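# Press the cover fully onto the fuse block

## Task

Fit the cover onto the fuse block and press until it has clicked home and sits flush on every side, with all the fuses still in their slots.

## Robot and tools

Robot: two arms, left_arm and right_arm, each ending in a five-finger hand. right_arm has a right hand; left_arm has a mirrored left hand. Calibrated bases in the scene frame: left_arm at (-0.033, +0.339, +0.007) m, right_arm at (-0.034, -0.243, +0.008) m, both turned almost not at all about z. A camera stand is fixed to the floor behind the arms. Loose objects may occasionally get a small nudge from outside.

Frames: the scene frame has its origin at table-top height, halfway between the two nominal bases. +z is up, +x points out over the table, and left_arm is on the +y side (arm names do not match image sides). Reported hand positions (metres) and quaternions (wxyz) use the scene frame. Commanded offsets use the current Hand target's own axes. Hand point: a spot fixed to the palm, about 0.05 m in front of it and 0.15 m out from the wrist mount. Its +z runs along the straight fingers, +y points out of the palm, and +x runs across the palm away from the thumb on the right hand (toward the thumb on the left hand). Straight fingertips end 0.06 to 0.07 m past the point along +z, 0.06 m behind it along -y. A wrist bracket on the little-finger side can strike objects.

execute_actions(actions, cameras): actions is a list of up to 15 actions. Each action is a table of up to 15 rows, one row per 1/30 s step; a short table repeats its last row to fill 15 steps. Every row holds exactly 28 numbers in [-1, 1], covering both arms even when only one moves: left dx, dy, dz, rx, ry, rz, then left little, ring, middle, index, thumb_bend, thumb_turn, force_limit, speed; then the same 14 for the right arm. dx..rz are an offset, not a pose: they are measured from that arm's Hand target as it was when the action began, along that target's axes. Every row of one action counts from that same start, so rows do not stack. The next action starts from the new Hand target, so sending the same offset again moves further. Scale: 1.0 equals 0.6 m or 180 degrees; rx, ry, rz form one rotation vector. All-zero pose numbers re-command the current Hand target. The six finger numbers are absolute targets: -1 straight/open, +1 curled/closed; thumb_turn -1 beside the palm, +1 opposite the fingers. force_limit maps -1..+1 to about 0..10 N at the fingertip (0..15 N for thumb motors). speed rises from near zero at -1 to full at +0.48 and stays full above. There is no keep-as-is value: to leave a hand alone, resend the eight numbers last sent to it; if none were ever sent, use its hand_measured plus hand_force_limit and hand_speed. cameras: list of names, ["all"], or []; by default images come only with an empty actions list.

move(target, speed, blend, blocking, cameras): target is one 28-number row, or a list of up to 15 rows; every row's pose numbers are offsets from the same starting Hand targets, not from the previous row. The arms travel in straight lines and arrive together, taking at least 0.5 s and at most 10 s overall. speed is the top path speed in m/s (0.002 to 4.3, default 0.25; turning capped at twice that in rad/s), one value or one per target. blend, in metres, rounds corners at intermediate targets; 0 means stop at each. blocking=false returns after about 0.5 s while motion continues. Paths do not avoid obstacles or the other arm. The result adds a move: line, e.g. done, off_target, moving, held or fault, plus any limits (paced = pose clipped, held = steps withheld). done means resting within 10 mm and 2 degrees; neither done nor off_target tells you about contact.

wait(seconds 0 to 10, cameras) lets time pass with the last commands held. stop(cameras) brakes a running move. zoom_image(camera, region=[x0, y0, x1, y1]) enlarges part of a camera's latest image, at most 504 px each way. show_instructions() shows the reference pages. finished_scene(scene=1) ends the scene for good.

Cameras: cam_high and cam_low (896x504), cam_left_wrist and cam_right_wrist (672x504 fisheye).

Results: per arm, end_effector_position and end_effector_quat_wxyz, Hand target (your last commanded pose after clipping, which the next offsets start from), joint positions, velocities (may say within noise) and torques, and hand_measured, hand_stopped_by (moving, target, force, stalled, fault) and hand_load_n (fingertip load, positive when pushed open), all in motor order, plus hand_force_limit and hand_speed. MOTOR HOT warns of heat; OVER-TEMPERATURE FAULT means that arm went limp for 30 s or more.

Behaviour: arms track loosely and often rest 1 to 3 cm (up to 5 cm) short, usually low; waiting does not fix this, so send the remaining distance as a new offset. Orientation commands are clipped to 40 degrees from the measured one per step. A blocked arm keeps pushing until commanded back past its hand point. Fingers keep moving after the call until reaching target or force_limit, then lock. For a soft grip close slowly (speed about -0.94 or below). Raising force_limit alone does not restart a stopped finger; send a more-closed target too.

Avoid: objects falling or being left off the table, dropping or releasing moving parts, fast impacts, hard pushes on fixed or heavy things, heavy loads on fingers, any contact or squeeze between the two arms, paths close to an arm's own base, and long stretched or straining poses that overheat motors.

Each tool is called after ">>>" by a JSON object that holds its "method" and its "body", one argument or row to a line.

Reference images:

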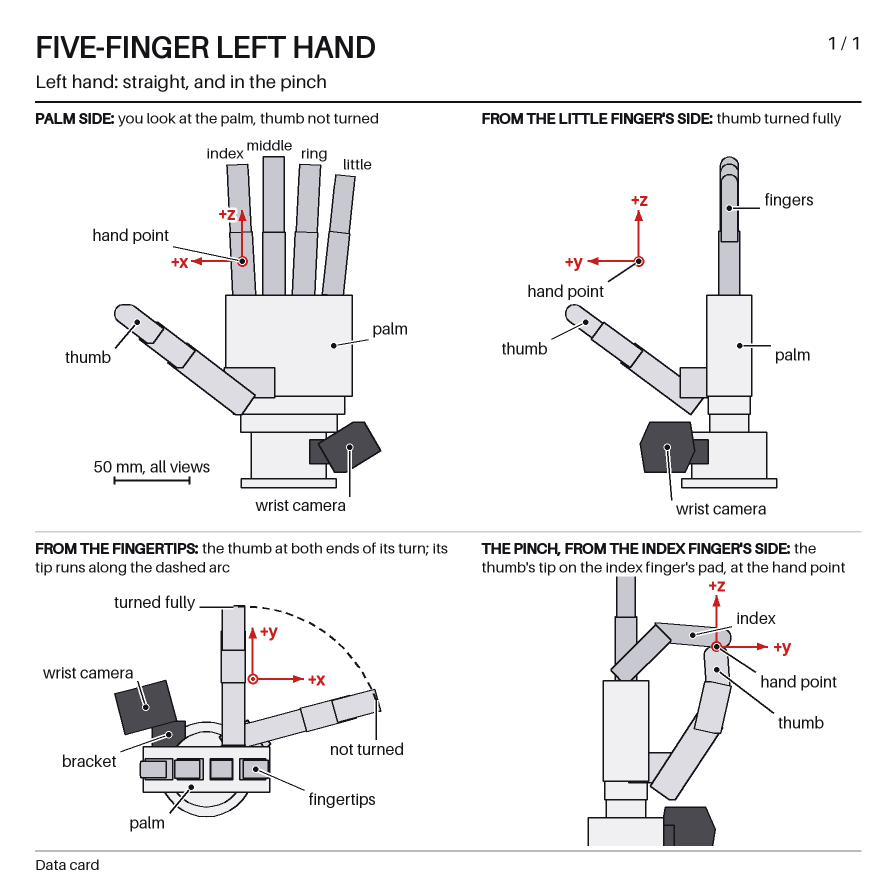

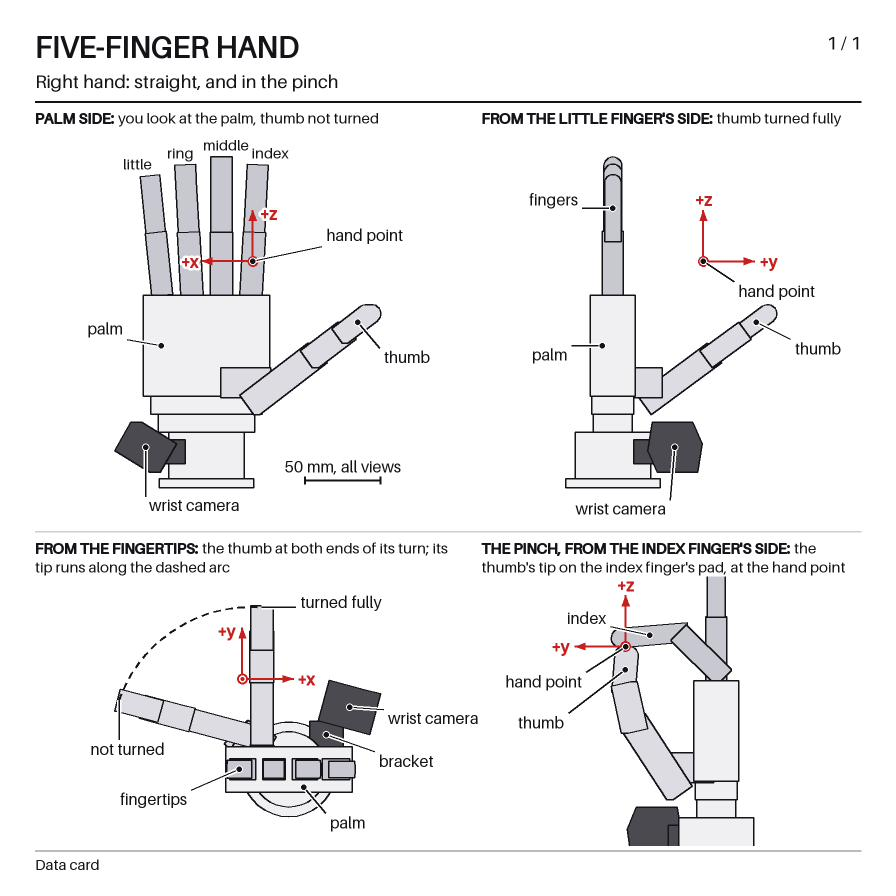

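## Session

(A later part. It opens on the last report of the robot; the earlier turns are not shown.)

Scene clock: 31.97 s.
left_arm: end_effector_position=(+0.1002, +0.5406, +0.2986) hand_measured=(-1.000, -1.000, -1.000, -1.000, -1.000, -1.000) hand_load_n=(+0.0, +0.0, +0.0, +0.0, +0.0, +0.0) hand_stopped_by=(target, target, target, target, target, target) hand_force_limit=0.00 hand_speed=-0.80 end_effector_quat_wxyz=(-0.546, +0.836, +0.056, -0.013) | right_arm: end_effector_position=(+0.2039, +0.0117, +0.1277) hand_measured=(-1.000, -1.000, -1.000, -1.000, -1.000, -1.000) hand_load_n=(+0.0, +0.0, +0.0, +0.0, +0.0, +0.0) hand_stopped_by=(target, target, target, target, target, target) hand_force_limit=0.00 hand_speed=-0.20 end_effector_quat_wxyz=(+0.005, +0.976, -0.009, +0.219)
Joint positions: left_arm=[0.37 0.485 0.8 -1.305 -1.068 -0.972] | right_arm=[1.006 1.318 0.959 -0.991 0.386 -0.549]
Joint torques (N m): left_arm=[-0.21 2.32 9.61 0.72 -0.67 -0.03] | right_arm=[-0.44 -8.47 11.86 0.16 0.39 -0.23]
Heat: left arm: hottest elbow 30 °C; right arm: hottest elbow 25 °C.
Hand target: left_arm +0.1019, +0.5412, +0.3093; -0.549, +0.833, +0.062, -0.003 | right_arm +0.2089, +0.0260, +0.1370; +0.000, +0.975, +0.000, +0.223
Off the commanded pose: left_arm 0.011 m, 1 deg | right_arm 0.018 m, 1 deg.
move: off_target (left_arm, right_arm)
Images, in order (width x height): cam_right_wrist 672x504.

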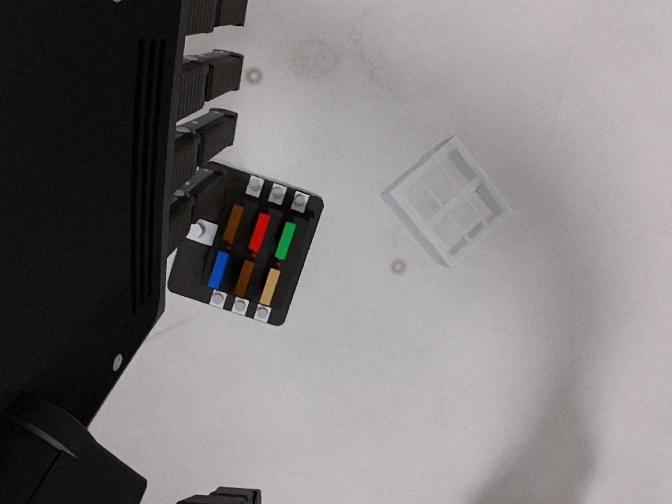

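>>> {"method": "move", "body": {
  "target": [0,0,0,0,0,0,-1,-1,-1,-1,-1,-1,0,-0.8,0.0508,0.145,0.056,0.2331,-0.0071,0.284,-1,-1,-0.5,-0.5,-0.9,1,0,-0.2],
  "cameras": ["cam_right_wrist"],
  "speed": 0.3
}}

Scene clock: 38.23 s.
left_arm: end_effector_position=(+0.1002, +0.5406, +0.2986) hand_measured=(-1.000, -1.000, -1.000, -1.000, -1.000, -1.000) hand_load_n=(+0.0, +0.0, +0.0, +0.0, +0.0, -0.5) hand_stopped_by=(target, target, target, target, target, target) hand_force_limit=0.00 hand_speed=-0.80 end_effector_quat_wxyz=(-0.546, +0.836, +0.056, -0.013) | right_arm: end_effector_position=(+0.2462, -0.0586, +0.1150) hand_measured=(-1.000, -1.000, -0.500, -0.500, -0.900, +1.000) hand_load_n=(+0.0, +0.0, +0.0, +0.0, +0.5, +0.0) hand_stopped_by=(target, target, target, target, target, target) hand_force_limit=0.00 hand_speed=-0.20 end_effector_quat_wxyz=(-0.424, +0.827, -0.328, +0.168)
Joint positions: left_arm=[0.37 0.485 0.8 -1.305 -1.068 -0.972] | right_arm=[0.289 0.839 0.458 -0.303 -0.391 -0.3]
Joint torques (N m): left_arm=[-0.15 2.67 9.61 0.79 -0.67 -0.07] | right_arm=[-2.26 -4.37 9.02 2.22 -0.25 0.01]
Heat: left arm: hottest elbow 31 °C; right arm: hottest elbow 25 °C.
Hand target: left_arm +0.1019, +0.5412, +0.3093; -0.549, +0.833, +0.062, -0.003 | right_arm +0.2509, -0.0610, +0.1199; -0.432, +0.819, -0.334, +0.176
Off the commanded pose: left_arm 0.011 m, 1 deg | right_arm 0.007 m, 2 deg.
move: off_target (left_arm)
Images, in order (width x height): cam_right_wrist 672x504.

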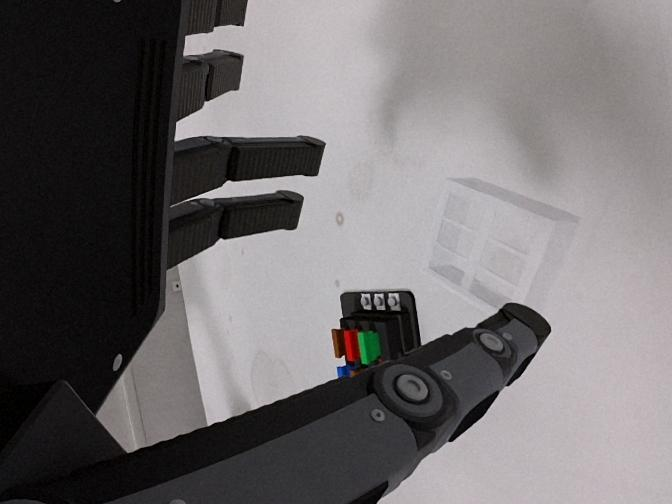

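>>> {"method": "move", "body": {
  "target": [0,0,0,0,0,0,-1,-1,-1,-1,-1,-1,0,-0.8,0,0.0619,0.0424,0,0,0,-1,-1,-0.5,-0.5,-0.9,1,0,-0.2],
  "cameras": ["cam_right_wrist", "cam_low"],
  "speed": 0.2
}}

>>> {"method": "zoom_image", "body": {
  "camera": "cam_right_wrist",
  "region": [260, 100, 580, 360]
}}

>>> {"method": "zoom_image", "body": {
  "camera": "cam_low",
  "region": [330, 160, 490, 290]
}}

Scene clock: 40.20 s.
left_arm: end_effector_position=(+0.1002, +0.5406, +0.2986) hand_measured=(-1.000, -1.000, -1.000, -1.000, -1.000, -1.000) hand_load_n=(+0.0, +0.0, +0.0, +0.0, -0.5, +0.0) hand_stopped_by=(target, target, target, target, target, target) hand_force_limit=0.00 hand_speed=-0.80 end_effector_quat_wxyz=(-0.546, +0.836, +0.056, -0.013) | right_arm: end_effector_position=(+0.2467, -0.0588, +0.0769) hand_measured=(-1.000, -1.000, -0.500, -0.500, -0.900, +1.000) hand_load_n=(+0.0, +0.0, +0.0, +0.0, +0.0, +0.0) hand_stopped_by=(target, target, target, target, target, target) hand_force_limit=0.00 hand_speed=-0.20 end_effector_quat_wxyz=(-0.431, +0.823, -0.324, +0.176)
Joint positions: left_arm=[0.37 0.485 0.8 -1.305 -1.068 -0.972] | right_arm=[0.287 0.906 0.365 -0.119 -0.391 -0.3]
Joint torques (N m): left_arm=[-0.21 2.78 9.69 0.76 -0.68 -0.03] | right_arm=[-2.26 -1.49 8.61 1.92 -0.26 0]
Heat: left arm: hottest elbow 31 °C; right arm: hottest elbow 25 °C.
Hand target: left_arm +0.1019, +0.5412, +0.3093; -0.549, +0.833, +0.062, -0.003 | right_arm +0.2510, -0.0610, +0.0750; -0.432, +0.819, -0.334, +0.177
Off the commanded pose: left_arm 0.011 m, 1 deg | right_arm 0.005 m, 1 deg.
move: off_target (left_arm)
Images, in order (width x height): cam_low 896x504, cam_right_wrist 672x504.

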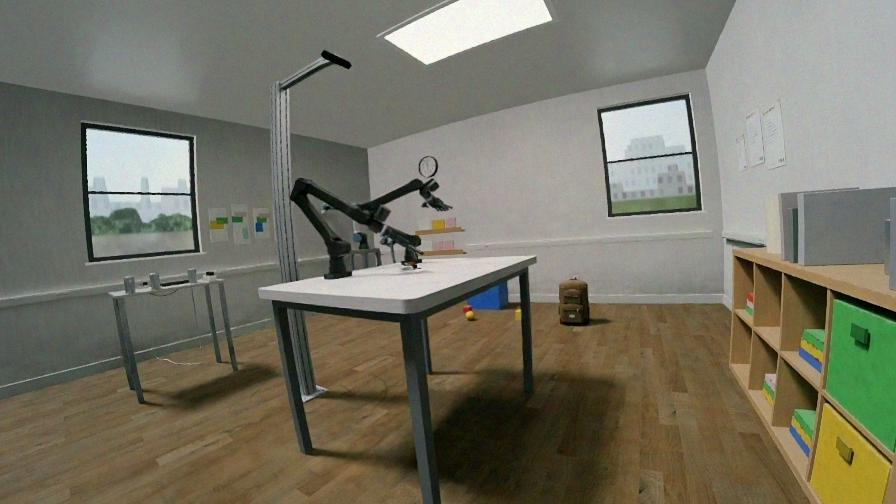

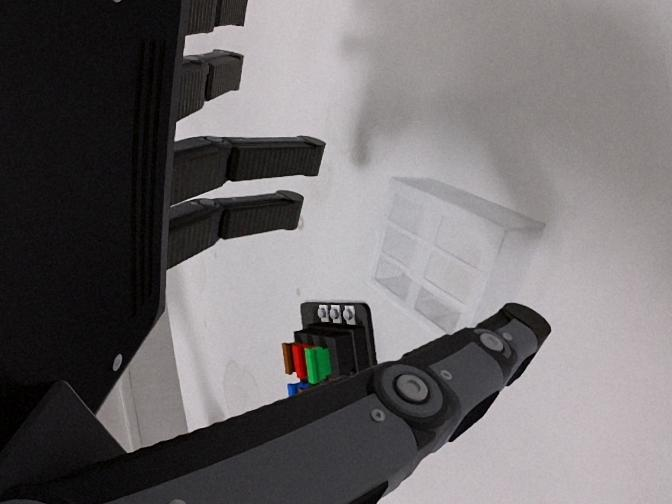

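Scaled by 1.575 from the camera's 672x504 image, which has a finer 960x720 frame.

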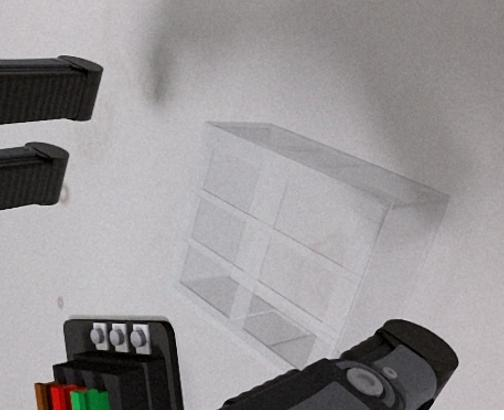

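Scaled by 3.150 from the camera's 896x504 image, which has a finer 1280x720 frame.

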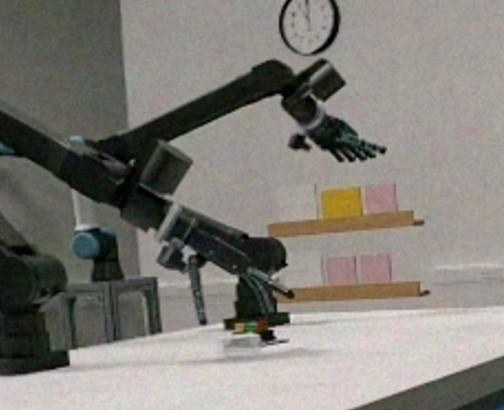

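>>> {"method": "zoom_image", "body": {
  "camera": "cam_low",
  "region": [380, 230, 440, 280]
}}

Scaled by 8.400 from the camera's 896x504 image, which has a finer 1280x720 frame.

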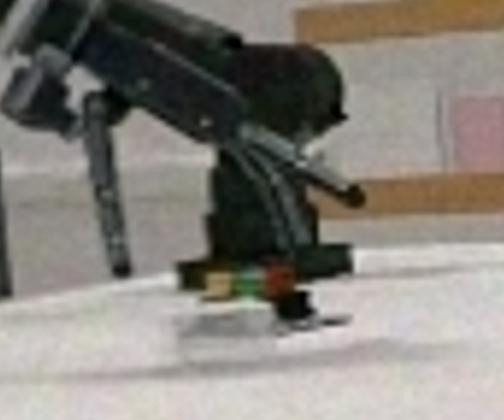

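>>> {"method": "zoom_image", "body": {
  "camera": "cam_right_wrist",
  "region": [160, 0, 340, 280]
}}

>>> {"method": "zoom_image", "body": {
  "camera": "cam_right_wrist",
  "region": [350, 280, 570, 470]
}}

Scaled by 1.800 from the camera's 672x504 image, which has a finer 960x720 frame.

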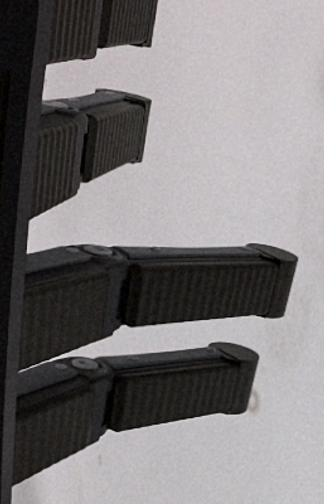

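Scaled by 2.291 from the camera's 672x504 image, which has a finer 960x720 frame.

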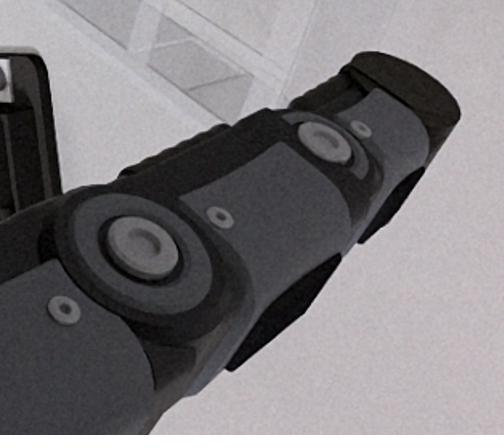

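>>> {"method": "move", "body": {
  "target": [0,0,0,0,0,0,-1,-1,-1,-1,-1,-1,0,-0.8,0,0.0275,0.0188,0,-0.0367,-0.0251,-1,-1,-0.65,-0.65,-1,1,0,-0.2],
  "cameras": ["cam_right_wrist", "cam_low"],
  "speed": 0.15
}}

>>> {"method": "zoom_image", "body": {
  "camera": "cam_right_wrist",
  "region": [240, 100, 560, 360]
}}

>>> {"method": "zoom_image", "body": {
  "camera": "cam_low",
  "region": [380, 230, 440, 280]
}}

Scene clock: 47.13 s.
left_arm: end_effector_position=(+0.1002, +0.5406, +0.2986) hand_measured=(-1.000, -1.000, -1.000, -1.000, -1.000, -1.000) hand_load_n=(+0.0, +0.0, +0.0, +0.0, +0.0, -0.5) hand_stopped_by=(target, target, target, target, target, target) hand_force_limit=0.00 hand_speed=-0.80 end_effector_quat_wxyz=(-0.546, +0.836, +0.056, -0.013) | right_arm: end_effector_position=(+0.2441, -0.0577, +0.0560) hand_measured=(-1.000, -1.000, -0.650, -0.650, -1.000, +1.000) hand_load_n=(+0.0, -0.5, +0.0, +0.0, +0.0, +0.0) hand_stopped_by=(target, target, target, target, target, target) hand_force_limit=0.00 hand_speed=-0.20 end_effector_quat_wxyz=(-0.443, +0.842, -0.276, +0.139)
Joint positions: left_arm=[0.37 0.485 0.8 -1.305 -1.068 -0.972] | right_arm=[0.236 1.019 0.365 -0.072 -0.539 -0.415]
Joint torques (N m): left_arm=[-0.09 2.61 9.62 0.66 -0.68 -0.05] | right_arm=[-2.26 -2.73 8.28 2.06 -0.37 -0.28]
Heat: left arm: hottest elbow 32 °C; right arm: hottest elbow 25 °C.
Hand target: left_arm +0.1019, +0.5412, +0.3093; -0.549, +0.833, +0.062, -0.003 | right_arm +0.2510, -0.0610, +0.0550; -0.443, +0.840, -0.276, +0.146
Off the commanded pose: left_arm 0.011 m, 1 deg | right_arm 0.008 m, 1 deg.
move: off_target (left_arm)
Images, in order (width x height): cam_low 896x504, cam_right_wrist 672x504.

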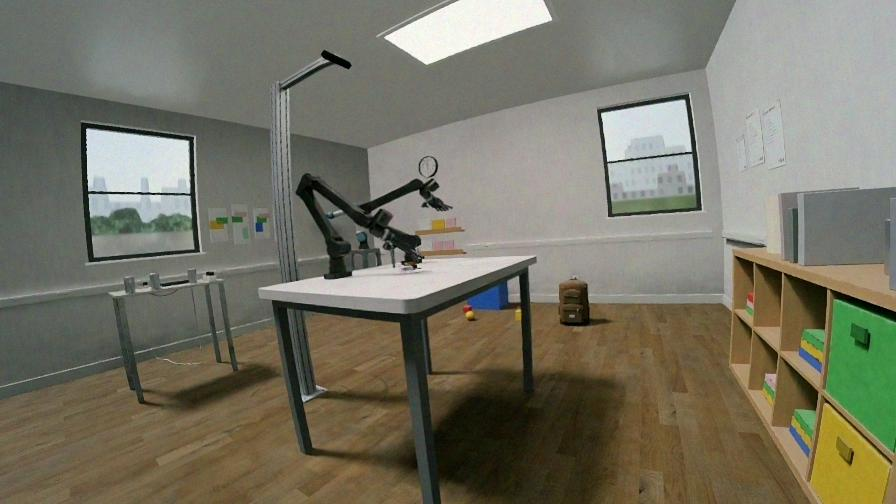

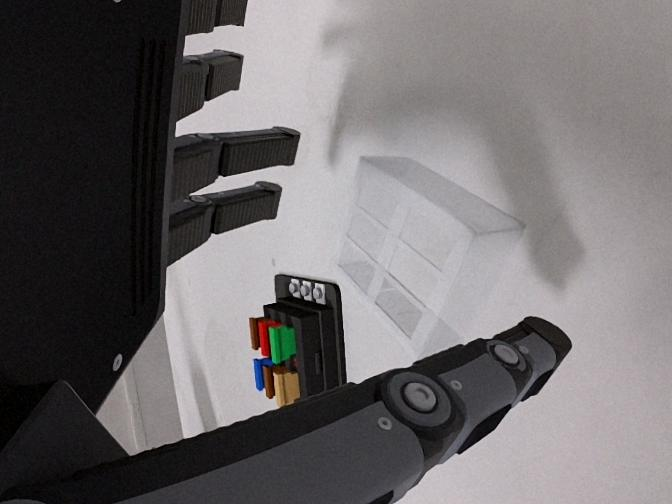

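Scaled by 1.575 from the camera's 672x504 image, which has a finer 960x720 frame.

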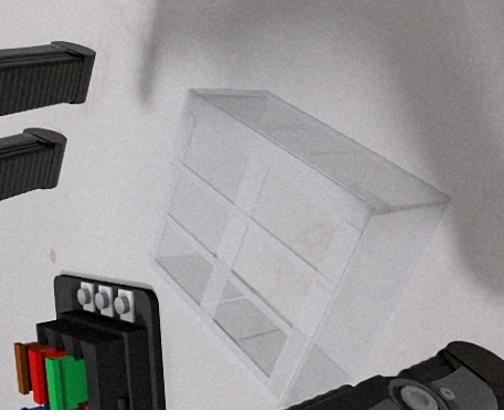

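Scaled by 8.400 from the camera's 896x504 image, which has a finer 1280x720 frame.

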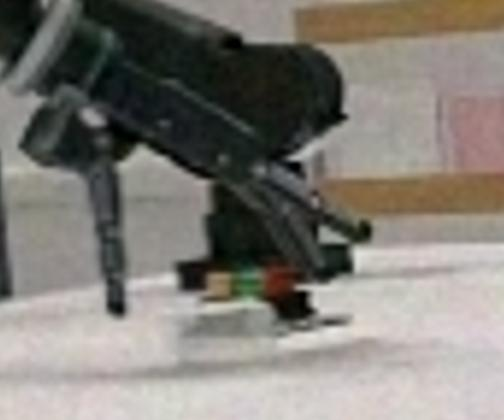

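>>> {"method": "move", "body": {
  "target": [0,0,0,0,0,0,-1,-1,-1,-1,-1,-1,0,-0.8,0,0.0118,0.0182,0,0,0,-1,-1,-0.65,-0.65,-1,1,0,-0.2],
  "cameras": ["cam_right_wrist", "cam_low"],
  "speed": 0.1
}}

>>> {"method": "zoom_image", "body": {
  "camera": "cam_right_wrist",
  "region": [240, 100, 560, 360]
}}

>>> {"method": "zoom_image", "body": {
  "camera": "cam_low",
  "region": [380, 240, 430, 280]
}}

Scene clock: 49.23 s.
left_arm: end_effector_position=(+0.1002, +0.5406, +0.2986) hand_measured=(-1.000, -1.000, -1.000, -1.000, -1.000, -1.000) hand_load_n=(+0.0, +0.0, +0.0, +0.0, +0.0, +0.0) hand_stopped_by=(target, target, target, target, target, target) hand_force_limit=0.00 hand_speed=-0.80 end_effector_quat_wxyz=(-0.546, +0.836, +0.056, -0.013) | right_arm: end_effector_position=(+0.2524, -0.0562, +0.0471) hand_measured=(-1.000, -1.000, -0.650, -0.650, -1.000, +1.000) hand_load_n=(+0.0, +0.0, +0.0, +0.0, +0.0, +0.0) hand_stopped_by=(target, target, target, target, target, target) hand_force_limit=0.00 hand_speed=-0.20 end_effector_quat_wxyz=(-0.444, +0.840, -0.275, +0.145)
Joint positions: left_arm=[0.37 0.485 0.8 -1.305 -1.068 -0.972] | right_arm=[0.236 1.073 0.361 -0.001 -0.534 -0.415]
Joint torques (N m): left_arm=[-0.03 2.61 9.63 0.64 -0.68 -0.06] | right_arm=[-1.38 -3.19 7.42 2.19 -0.19 -0.15]
Heat: left arm: hottest elbow 32 °C; right arm: hottest elbow 25 °C.
Hand target: left_arm +0.1019, +0.5412, +0.3093; -0.549, +0.833, +0.062, -0.003 | right_arm +0.2539, -0.0570, +0.0430; -0.443, +0.840, -0.276, +0.146
Off the commanded pose: left_arm 0.011 m, 1 deg | right_arm 0.004 m, 0 deg.
move: off_target (left_arm)
Images, in order (width x height): cam_low 896x504, cam_right_wrist 672x504.

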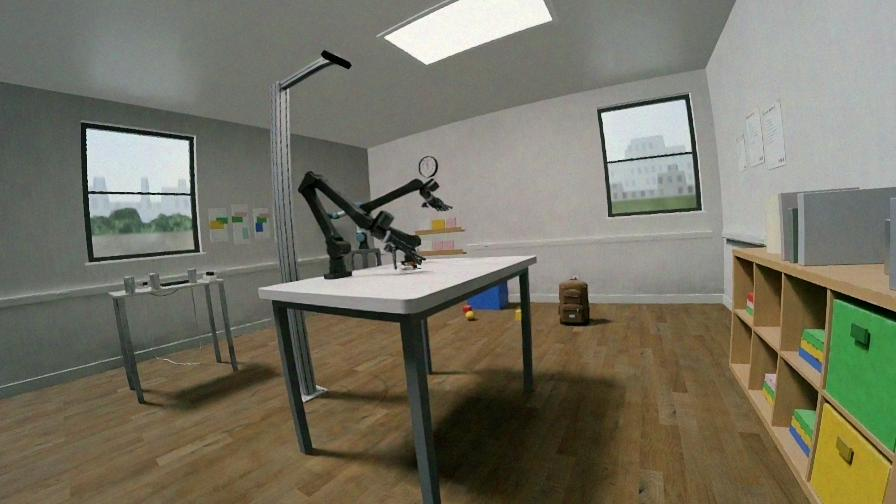

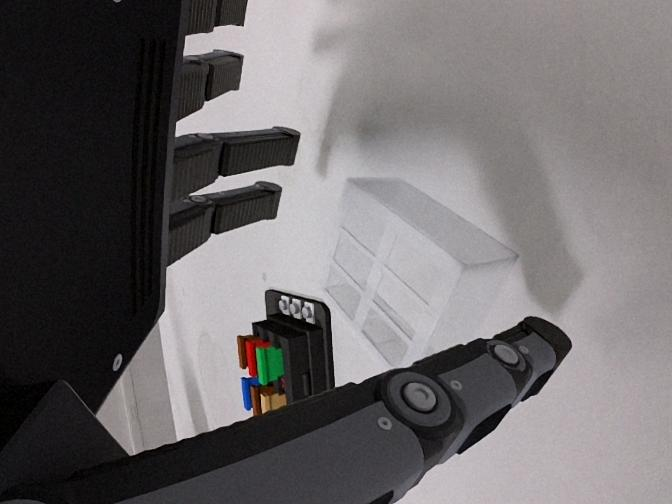

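Scaled by 1.575 from the camera's 672x504 image, which has a finer 960x720 frame.

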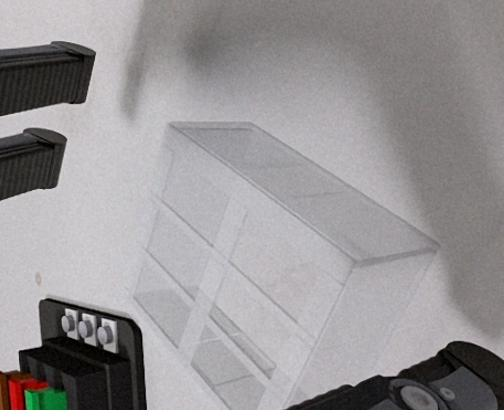

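Scaled by 10.080 from the camera's 896x504 image, which has a finer 1280x720 frame.

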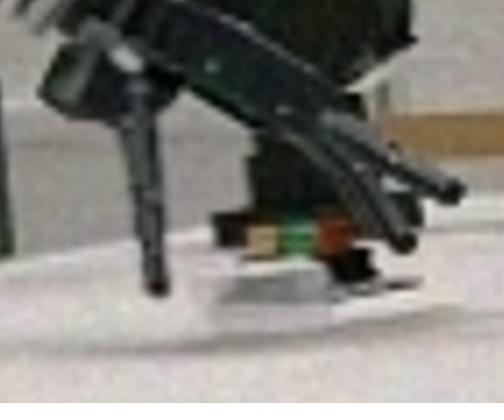

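>>> {"method": "move", "body": {
  "target": [0,0,0,0,0,0,-1,-1,-1,-1,-1,-1,0,-0.8,-0.0067,0.0179,0.0063,0,-0.0137,-0.0095,-1,-1,-0.65,-0.65,-1,1,0,-0.2],
  "cameras": ["cam_right_wrist", "cam_low"],
  "speed": 0.1
}}

>>> {"method": "zoom_image", "body": {
  "camera": "cam_right_wrist",
  "region": [240, 100, 560, 360]
}}

>>> {"method": "zoom_image", "body": {
  "camera": "cam_low",
  "region": [380, 240, 430, 280]
}}

Scene clock: 51.23 s.
left_arm: end_effector_position=(+0.1002, +0.5406, +0.2986) hand_measured=(-1.000, -1.000, -1.000, -1.000, -1.000, -1.000) hand_load_n=(+0.0, +0.0, +0.0, +0.0, +0.0, +0.0) hand_stopped_by=(target, target, target, target, target, target) hand_force_limit=0.00 hand_speed=-0.80 end_effector_quat_wxyz=(-0.546, +0.836, +0.056, -0.013) | right_arm: end_effector_position=(+0.2457, -0.0532, +0.0362) hand_measured=(-1.000, -1.000, -0.650, -0.650, -1.000, +1.000) hand_load_n=(+0.0, +0.0, +0.0, +0.0, +0.0, +0.0) hand_stopped_by=(target, target, target, target, target, target) hand_force_limit=0.00 hand_speed=-0.20 end_effector_quat_wxyz=(-0.448, +0.847, -0.253, +0.131)
Joint positions: left_arm=[0.37 0.485 0.8 -1.305 -1.068 -0.972] | right_arm=[0.236 1.113 0.352 0.023 -0.577 -0.454]
Joint torques (N m): left_arm=[-0.44 2.78 9.66 0.77 -0.67 -0.04] | right_arm=[-2.26 -3.37 7.09 2.15 -0.38 -0.25]
Heat: left arm: hottest elbow 32 °C; right arm: hottest elbow 25 °C.
Hand target: left_arm +0.1019, +0.5412, +0.3093; -0.549, +0.833, +0.062, -0.003 | right_arm +0.2490, -0.0569, +0.0320; -0.447, +0.847, -0.254, +0.134
Off the commanded pose: left_arm 0.011 m, 1 deg | right_arm 0.007 m, 0 deg.
move: off_target (left_arm)
Images, in order (width x height): cam_low 896x504, cam_right_wrist 672x504.

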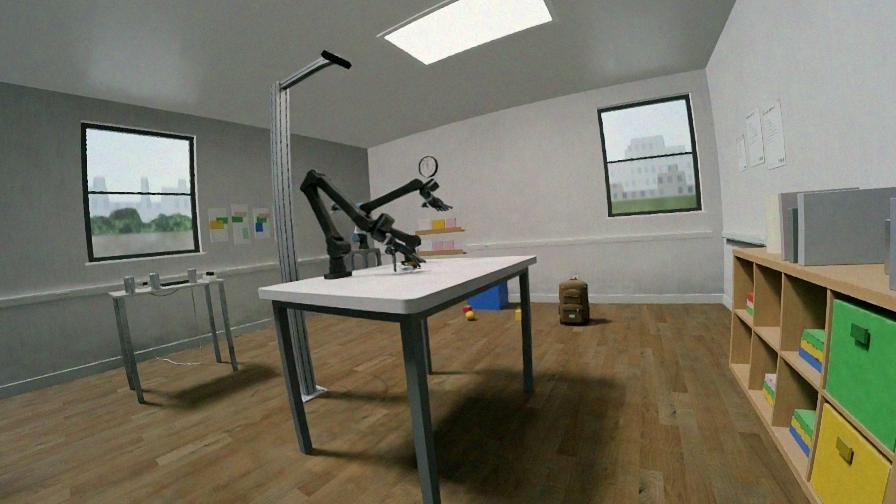

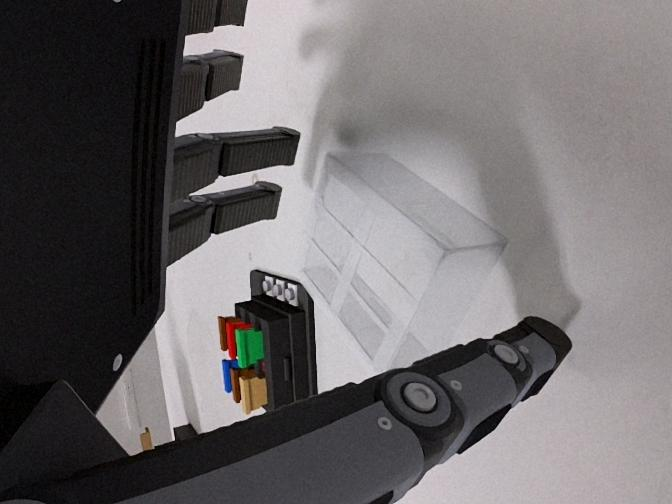

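Scaled by 1.575 from the camera's 672x504 image, which has a finer 960x720 frame.

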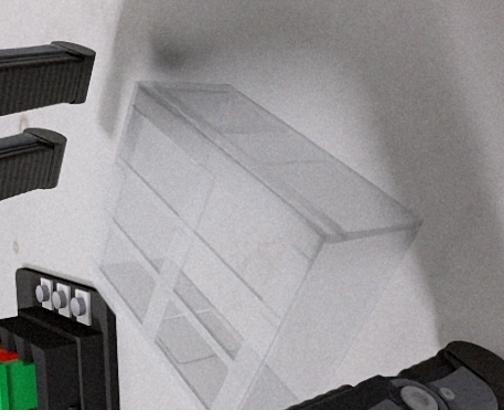

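Scaled by 10.080 from the camera's 896x504 image, which has a finer 1280x720 frame.

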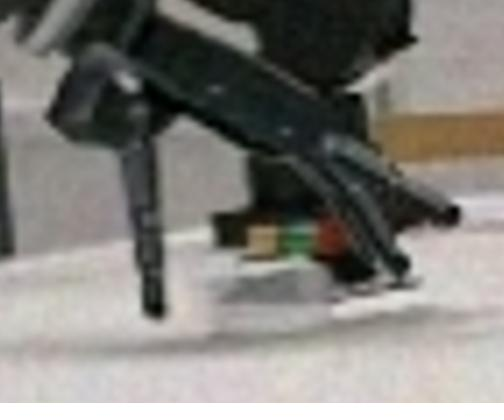

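>>> {"method": "move", "body": {
  "target": [0,0,0,0,0,0,-1,-1,-1,-1,-1,-1,0,-0.8,0,0,0,0,0,0,-1,-1,-0.05,-0.05,-0.45,1,-0.5,-0.88],
  "cameras": ["cam_right_wrist", "cam_low"],
  "speed": 0.1
}}

>>> {"method": "zoom_image", "body": {
  "camera": "cam_low",
  "region": [380, 240, 430, 280]
}}

Scene clock: 55.00 s.
left_arm: end_effector_position=(+0.1002, +0.5406, +0.2986) hand_measured=(-1.000, -1.000, -1.000, -1.000, -1.000, -1.000) hand_load_n=(+0.0, +0.0, +0.0, +0.0, +0.0, +0.0) hand_stopped_by=(target, target, target, target, target, target) hand_force_limit=0.00 hand_speed=-0.80 end_effector_quat_wxyz=(-0.546, +0.836, +0.056, -0.013) | right_arm: end_effector_position=(+0.2458, -0.0532, +0.0363) hand_measured=(-1.000, -1.000, -0.162, -0.160, -0.752, +1.000) hand_load_n=(+0.0, +0.0, +5.5, +3.0, +7.5, -1.0) hand_stopped_by=(target, target, force, force, force, target) hand_force_limit=-0.50 hand_speed=-0.88 end_effector_quat_wxyz=(-0.448, +0.847, -0.252, +0.131)
Joint positions: left_arm=[0.37 0.485 0.8 -1.305 -1.068 -0.972] | right_arm=[0.236 1.113 0.352 0.023 -0.577 -0.455]
Joint torques (N m): left_arm=[-0.26 2.55 9.58 0.73 -0.67 -0.05] | right_arm=[-1.96 -3.43 7.06 2.11 -0.35 -0.23]
Heat: left arm: hottest elbow 32 °C; right arm: hottest elbow 25 °C.
Hand target: left_arm +0.1019, +0.5412, +0.3093; -0.549, +0.833, +0.062, -0.003 | right_arm +0.2491, -0.0570, +0.0320; -0.446, +0.847, -0.254, +0.135
Off the commanded pose: left_arm 0.011 m, 1 deg | right_arm 0.007 m, 0 deg.
move: off_target (left_arm)
Images, in order (width x height): cam_low 896x504, cam_right_wrist 672x504.

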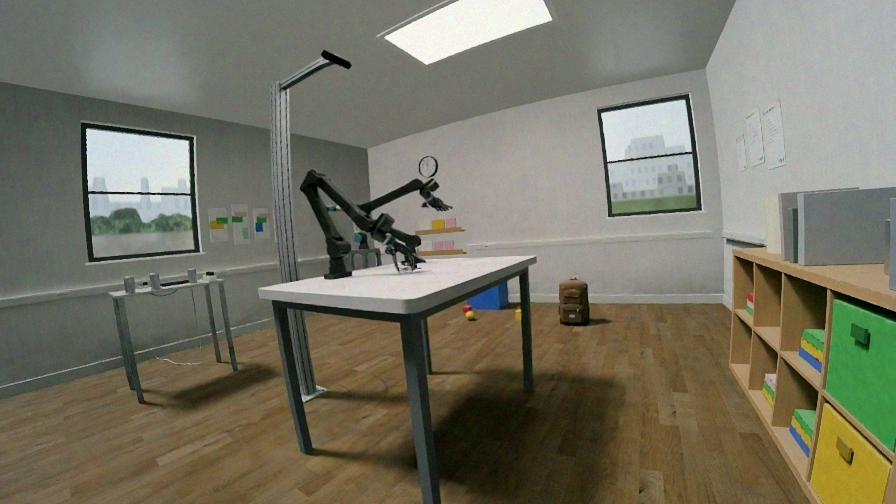

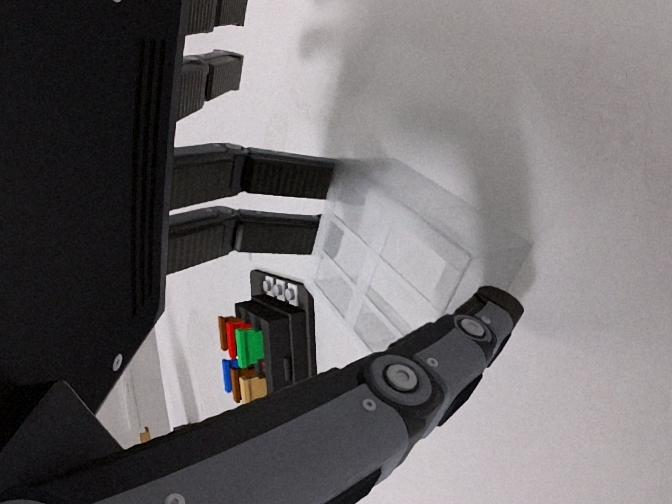

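Scaled by 10.080 from the camera's 896x504 image, which has a finer 1280x720 frame.

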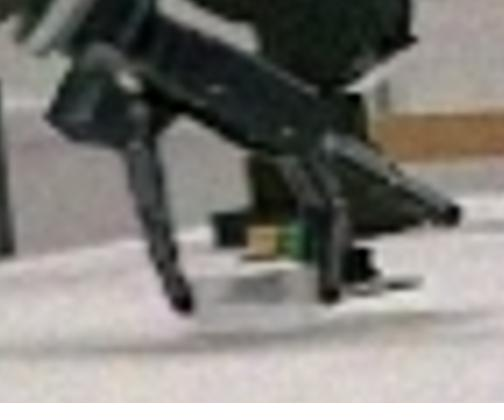

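>>> {"method": "zoom_image", "body": {
  "camera": "cam_right_wrist",
  "region": [300, 130, 560, 370]
}}

Scaled by 1.938 from the camera's 672x504 image, which has a finer 960x720 frame.

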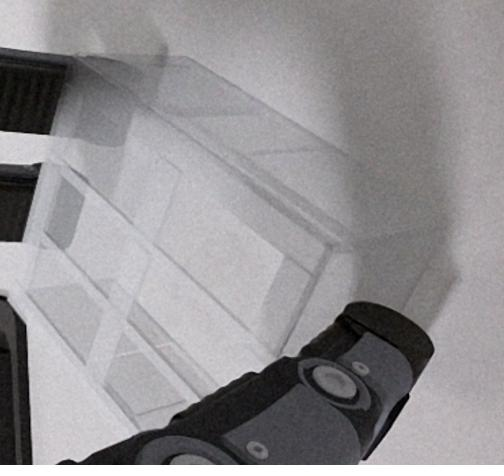

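>>> {"method": "move", "body": {
  "target": [0,0,0,0,0,0,-1,-1,-1,-1,-1,-1,0,-0.8,0,-0.1033,-0.0705,0,0,0,-1,-1,-0.05,-0.05,-0.45,1,-0.5,-0.88],
  "cameras": ["cam_right_wrist", "cam_low"],
  "speed": 0.1
}}

>>> {"method": "zoom_image", "body": {
  "camera": "cam_low",
  "region": [370, 220, 440, 280]
}}

>>> {"method": "zoom_image", "body": {
  "camera": "cam_right_wrist",
  "region": [200, 130, 560, 430]
}}

Scene clock: 57.03 s.
left_arm: end_effector_position=(+0.1002, +0.5406, +0.2986) hand_measured=(-1.000, -1.000, -1.000, -1.000, -1.000, -1.000) hand_load_n=(+0.0, +0.0, +0.0, +0.0, +0.0, +0.0) hand_stopped_by=(target, target, target, target, target, target) hand_force_limit=0.00 hand_speed=-0.80 end_effector_quat_wxyz=(-0.546, +0.836, +0.056, -0.013) | right_arm: end_effector_position=(+0.2316, -0.0572, +0.0848) hand_measured=(-1.000, -1.000, -0.162, -0.160, -0.752, +1.000) hand_load_n=(+0.0, +0.0, +6.0, +3.0, +7.5, -1.0) hand_stopped_by=(target, target, force, force, force, target) hand_force_limit=-0.50 hand_speed=-0.88 end_effector_quat_wxyz=(-0.437, +0.853, -0.262, +0.113)
Joint positions: left_arm=[0.37 0.485 0.8 -1.305 -1.068 -0.972] | right_arm=[0.236 0.939 0.433 -0.279 -0.577 -0.455]
Joint torques (N m): left_arm=[-0.03 2.32 9.54 0.77 -0.67 -0.06] | right_arm=[-1.73 -5.3 12.23 1.24 -0.34 -0.2]
Heat: left arm: hottest elbow 32 °C; right arm: hottest elbow 26 °C.
Hand target: left_arm +0.1019, +0.5412, +0.3093; -0.549, +0.833, +0.062, -0.003 | right_arm +0.2491, -0.0568, +0.1071; -0.447, +0.847, -0.254, +0.134
Off the commanded pose: left_arm 0.011 m, 1 deg | right_arm 0.028 m, 3 deg.
move: off_target (left_arm, right_arm)
Images, in order (width x height): cam_low 896x504, cam_right_wrist 672x504.

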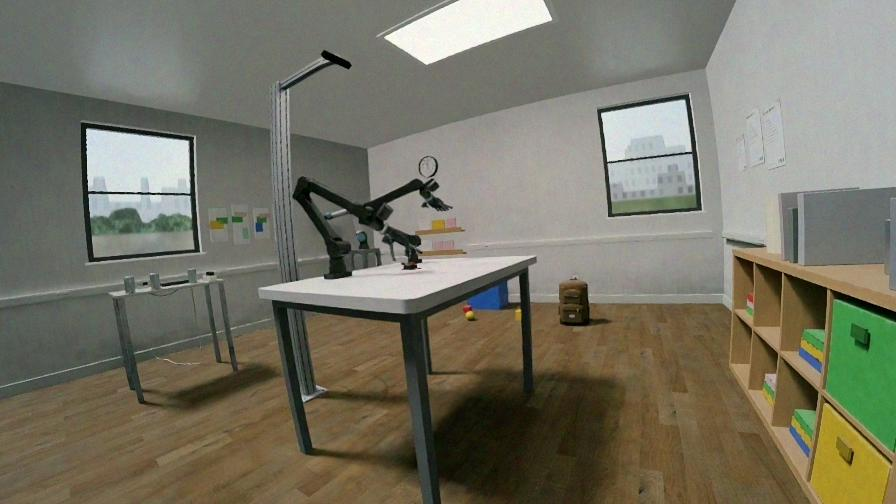

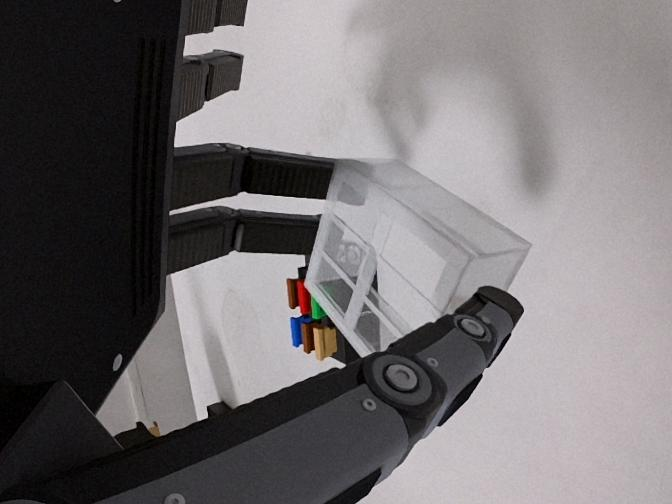

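Scaled by 7.200 from the camera's 896x504 image, which has a finer 1280x720 frame.

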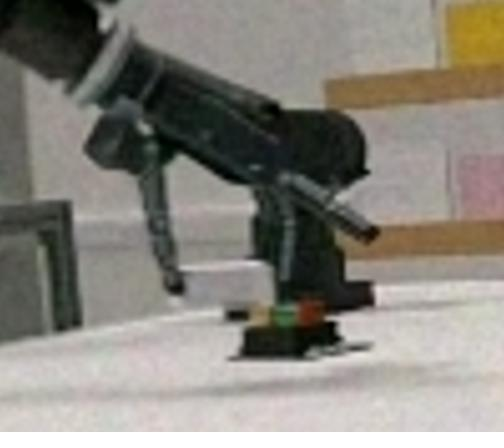

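Scaled by 1.400 from the camera's 672x504 image, which has a finer 960x720 frame.

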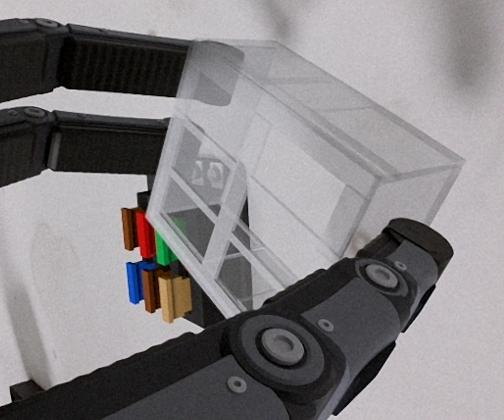

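>>> {"method": "move", "body": {
  "target": [
    [0,0,0,0,0,0,-1,-1,-1,-1,-1,-1,0,-0.8,0,-0.055,-0.0376,0,0,0,-1,-1,-0.05,-0.05,-0.45,1,-0.5,-0.88],
    [0,0,0,0,0,0,-1,-1,-1,-1,-1,-1,0,-0.8,-0.1872,-0.094,0.0557,0,0.2824,0.1929,-1,-1,-0.05,-0.05,-0.45,1,-0.5,-0.88]
  ],
  "cameras": ["all"],
  "speed": 0.2,
  "blend": 0.02
}}

>>> {"method": "zoom_image", "body": {
  "camera": "cam_right_wrist",
  "region": [200, 100, 600, 430]
}}

Scene clock: 63.23 s.
left_arm: end_effector_position=(+0.1002, +0.5406, +0.2986) hand_measured=(-1.000, -1.000, -1.000, -1.000, -1.000, -1.000) hand_load_n=(+0.0, +0.0, +0.0, +0.0, +0.0, -0.5) hand_stopped_by=(target, target, target, target, target, target) hand_force_limit=0.00 hand_speed=-0.80 end_effector_quat_wxyz=(-0.546, +0.836, +0.056, -0.013) | right_arm: end_effector_position=(+0.1868, +0.0372, +0.1217) hand_measured=(-1.000, -1.000, -0.162, -0.160, -0.752, +1.000) hand_load_n=(+0.0, -0.5, +6.0, +3.5, +7.5, -0.5) hand_stopped_by=(target, target, force, force, force, target) hand_force_limit=-0.50 hand_speed=-0.88 end_effector_quat_wxyz=(+0.304, -0.601, +0.651, -0.351)
Joint positions: left_arm=[0.37 0.485 0.8 -1.305 -1.068 -0.972] | right_arm=[1.194 1.095 0.68 -0.841 0.93 1.154]
Joint torques (N m): left_arm=[0.09 2.73 9.65 0.77 -0.67 -0.06] | right_arm=[0.26 -4.54 11.96 0.36 0.68 -0.09]
Heat: left arm: hottest elbow 33 °C; right arm: hottest elbow 26 °C.
Hand target: left_arm +0.1019, +0.5412, +0.3093; -0.549, +0.833, +0.062, -0.003 | right_arm +0.1879, +0.0546, +0.1345; -0.315, +0.598, -0.651, +0.345
Off the commanded pose: left_arm 0.011 m, 1 deg | right_arm 0.022 m, 1 deg.
move: off_target (left_arm, right_arm)

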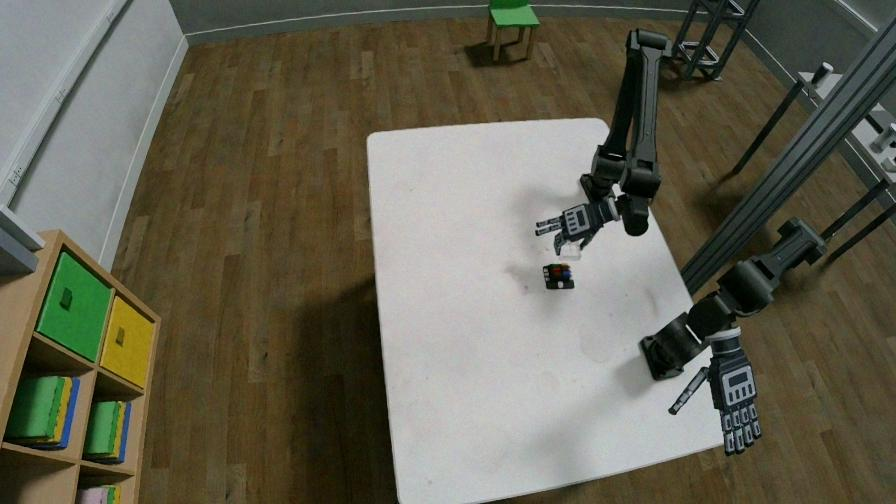

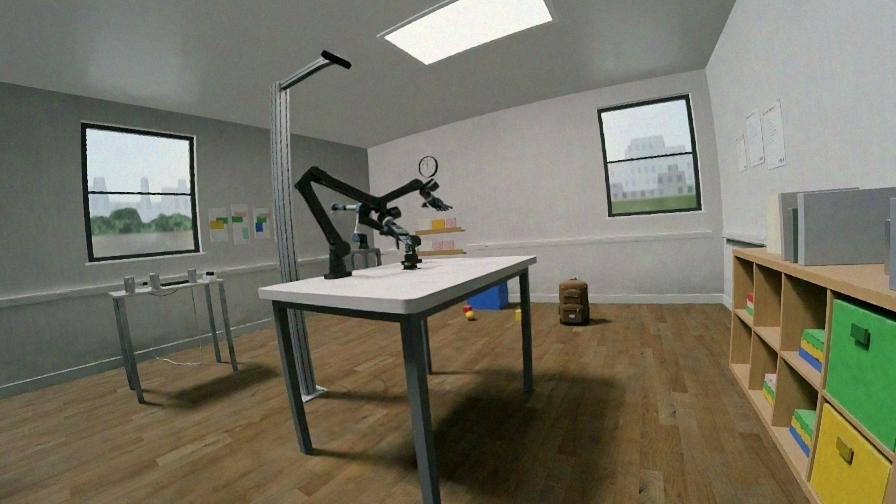

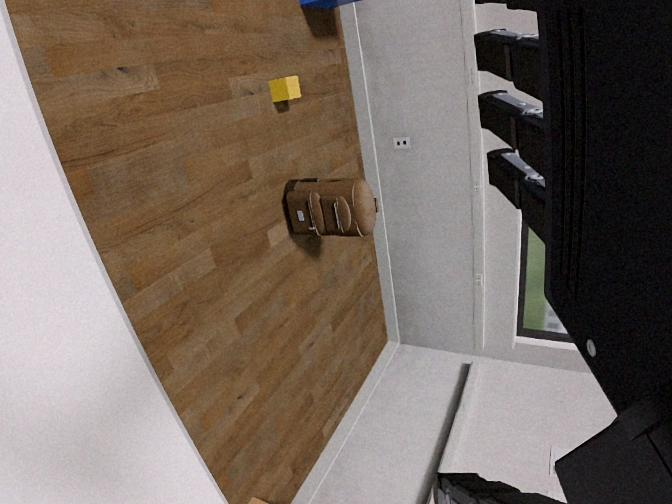

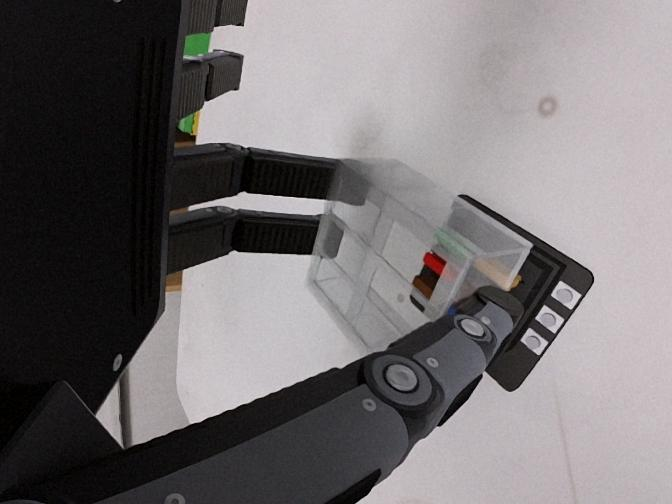

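Scaled by 1.260 from the camera's 672x504 image, which has a finer 960x720 frame.

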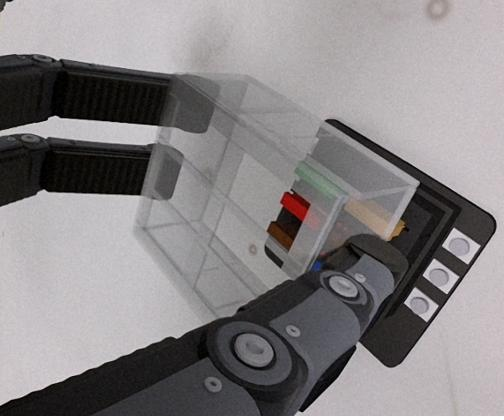

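>>> {"method": "zoom_image", "body": {
  "camera": "cam_right_wrist",
  "region": [390, 170, 610, 400]
}}

>>> {"method": "zoom_image", "body": {
  "camera": "cam_right_wrist",
  "region": [290, 140, 550, 370]
}}

>>> {"method": "zoom_image", "body": {
  "camera": "cam_high",
  "region": [520, 190, 620, 300]
}}

Scaled by 2.191 from the camera's 672x504 image, which has a finer 960x720 frame.

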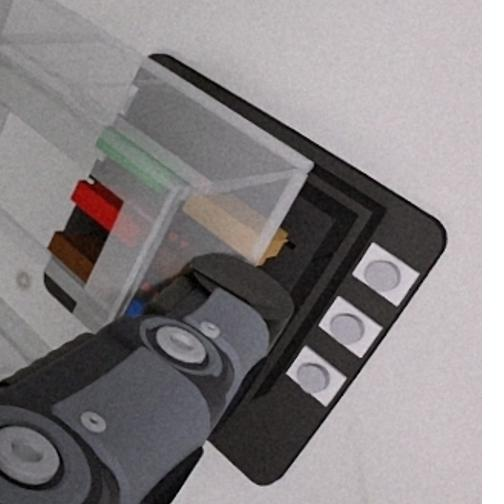

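Scaled by 1.938 from the camera's 672x504 image, which has a finer 960x720 frame.

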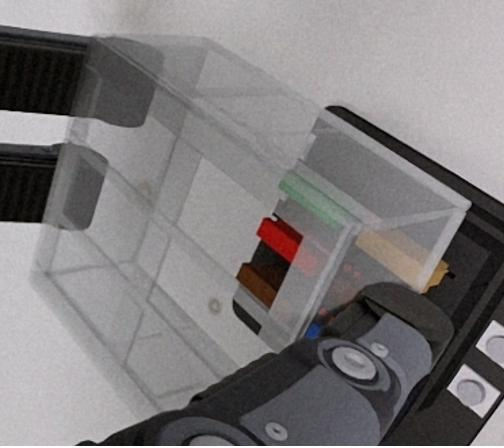

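Scaled by 4.582 from the camera's 896x504 image, which has a finer 1280x720 frame.

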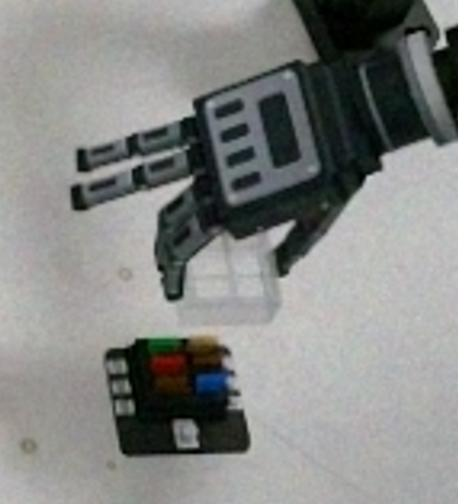

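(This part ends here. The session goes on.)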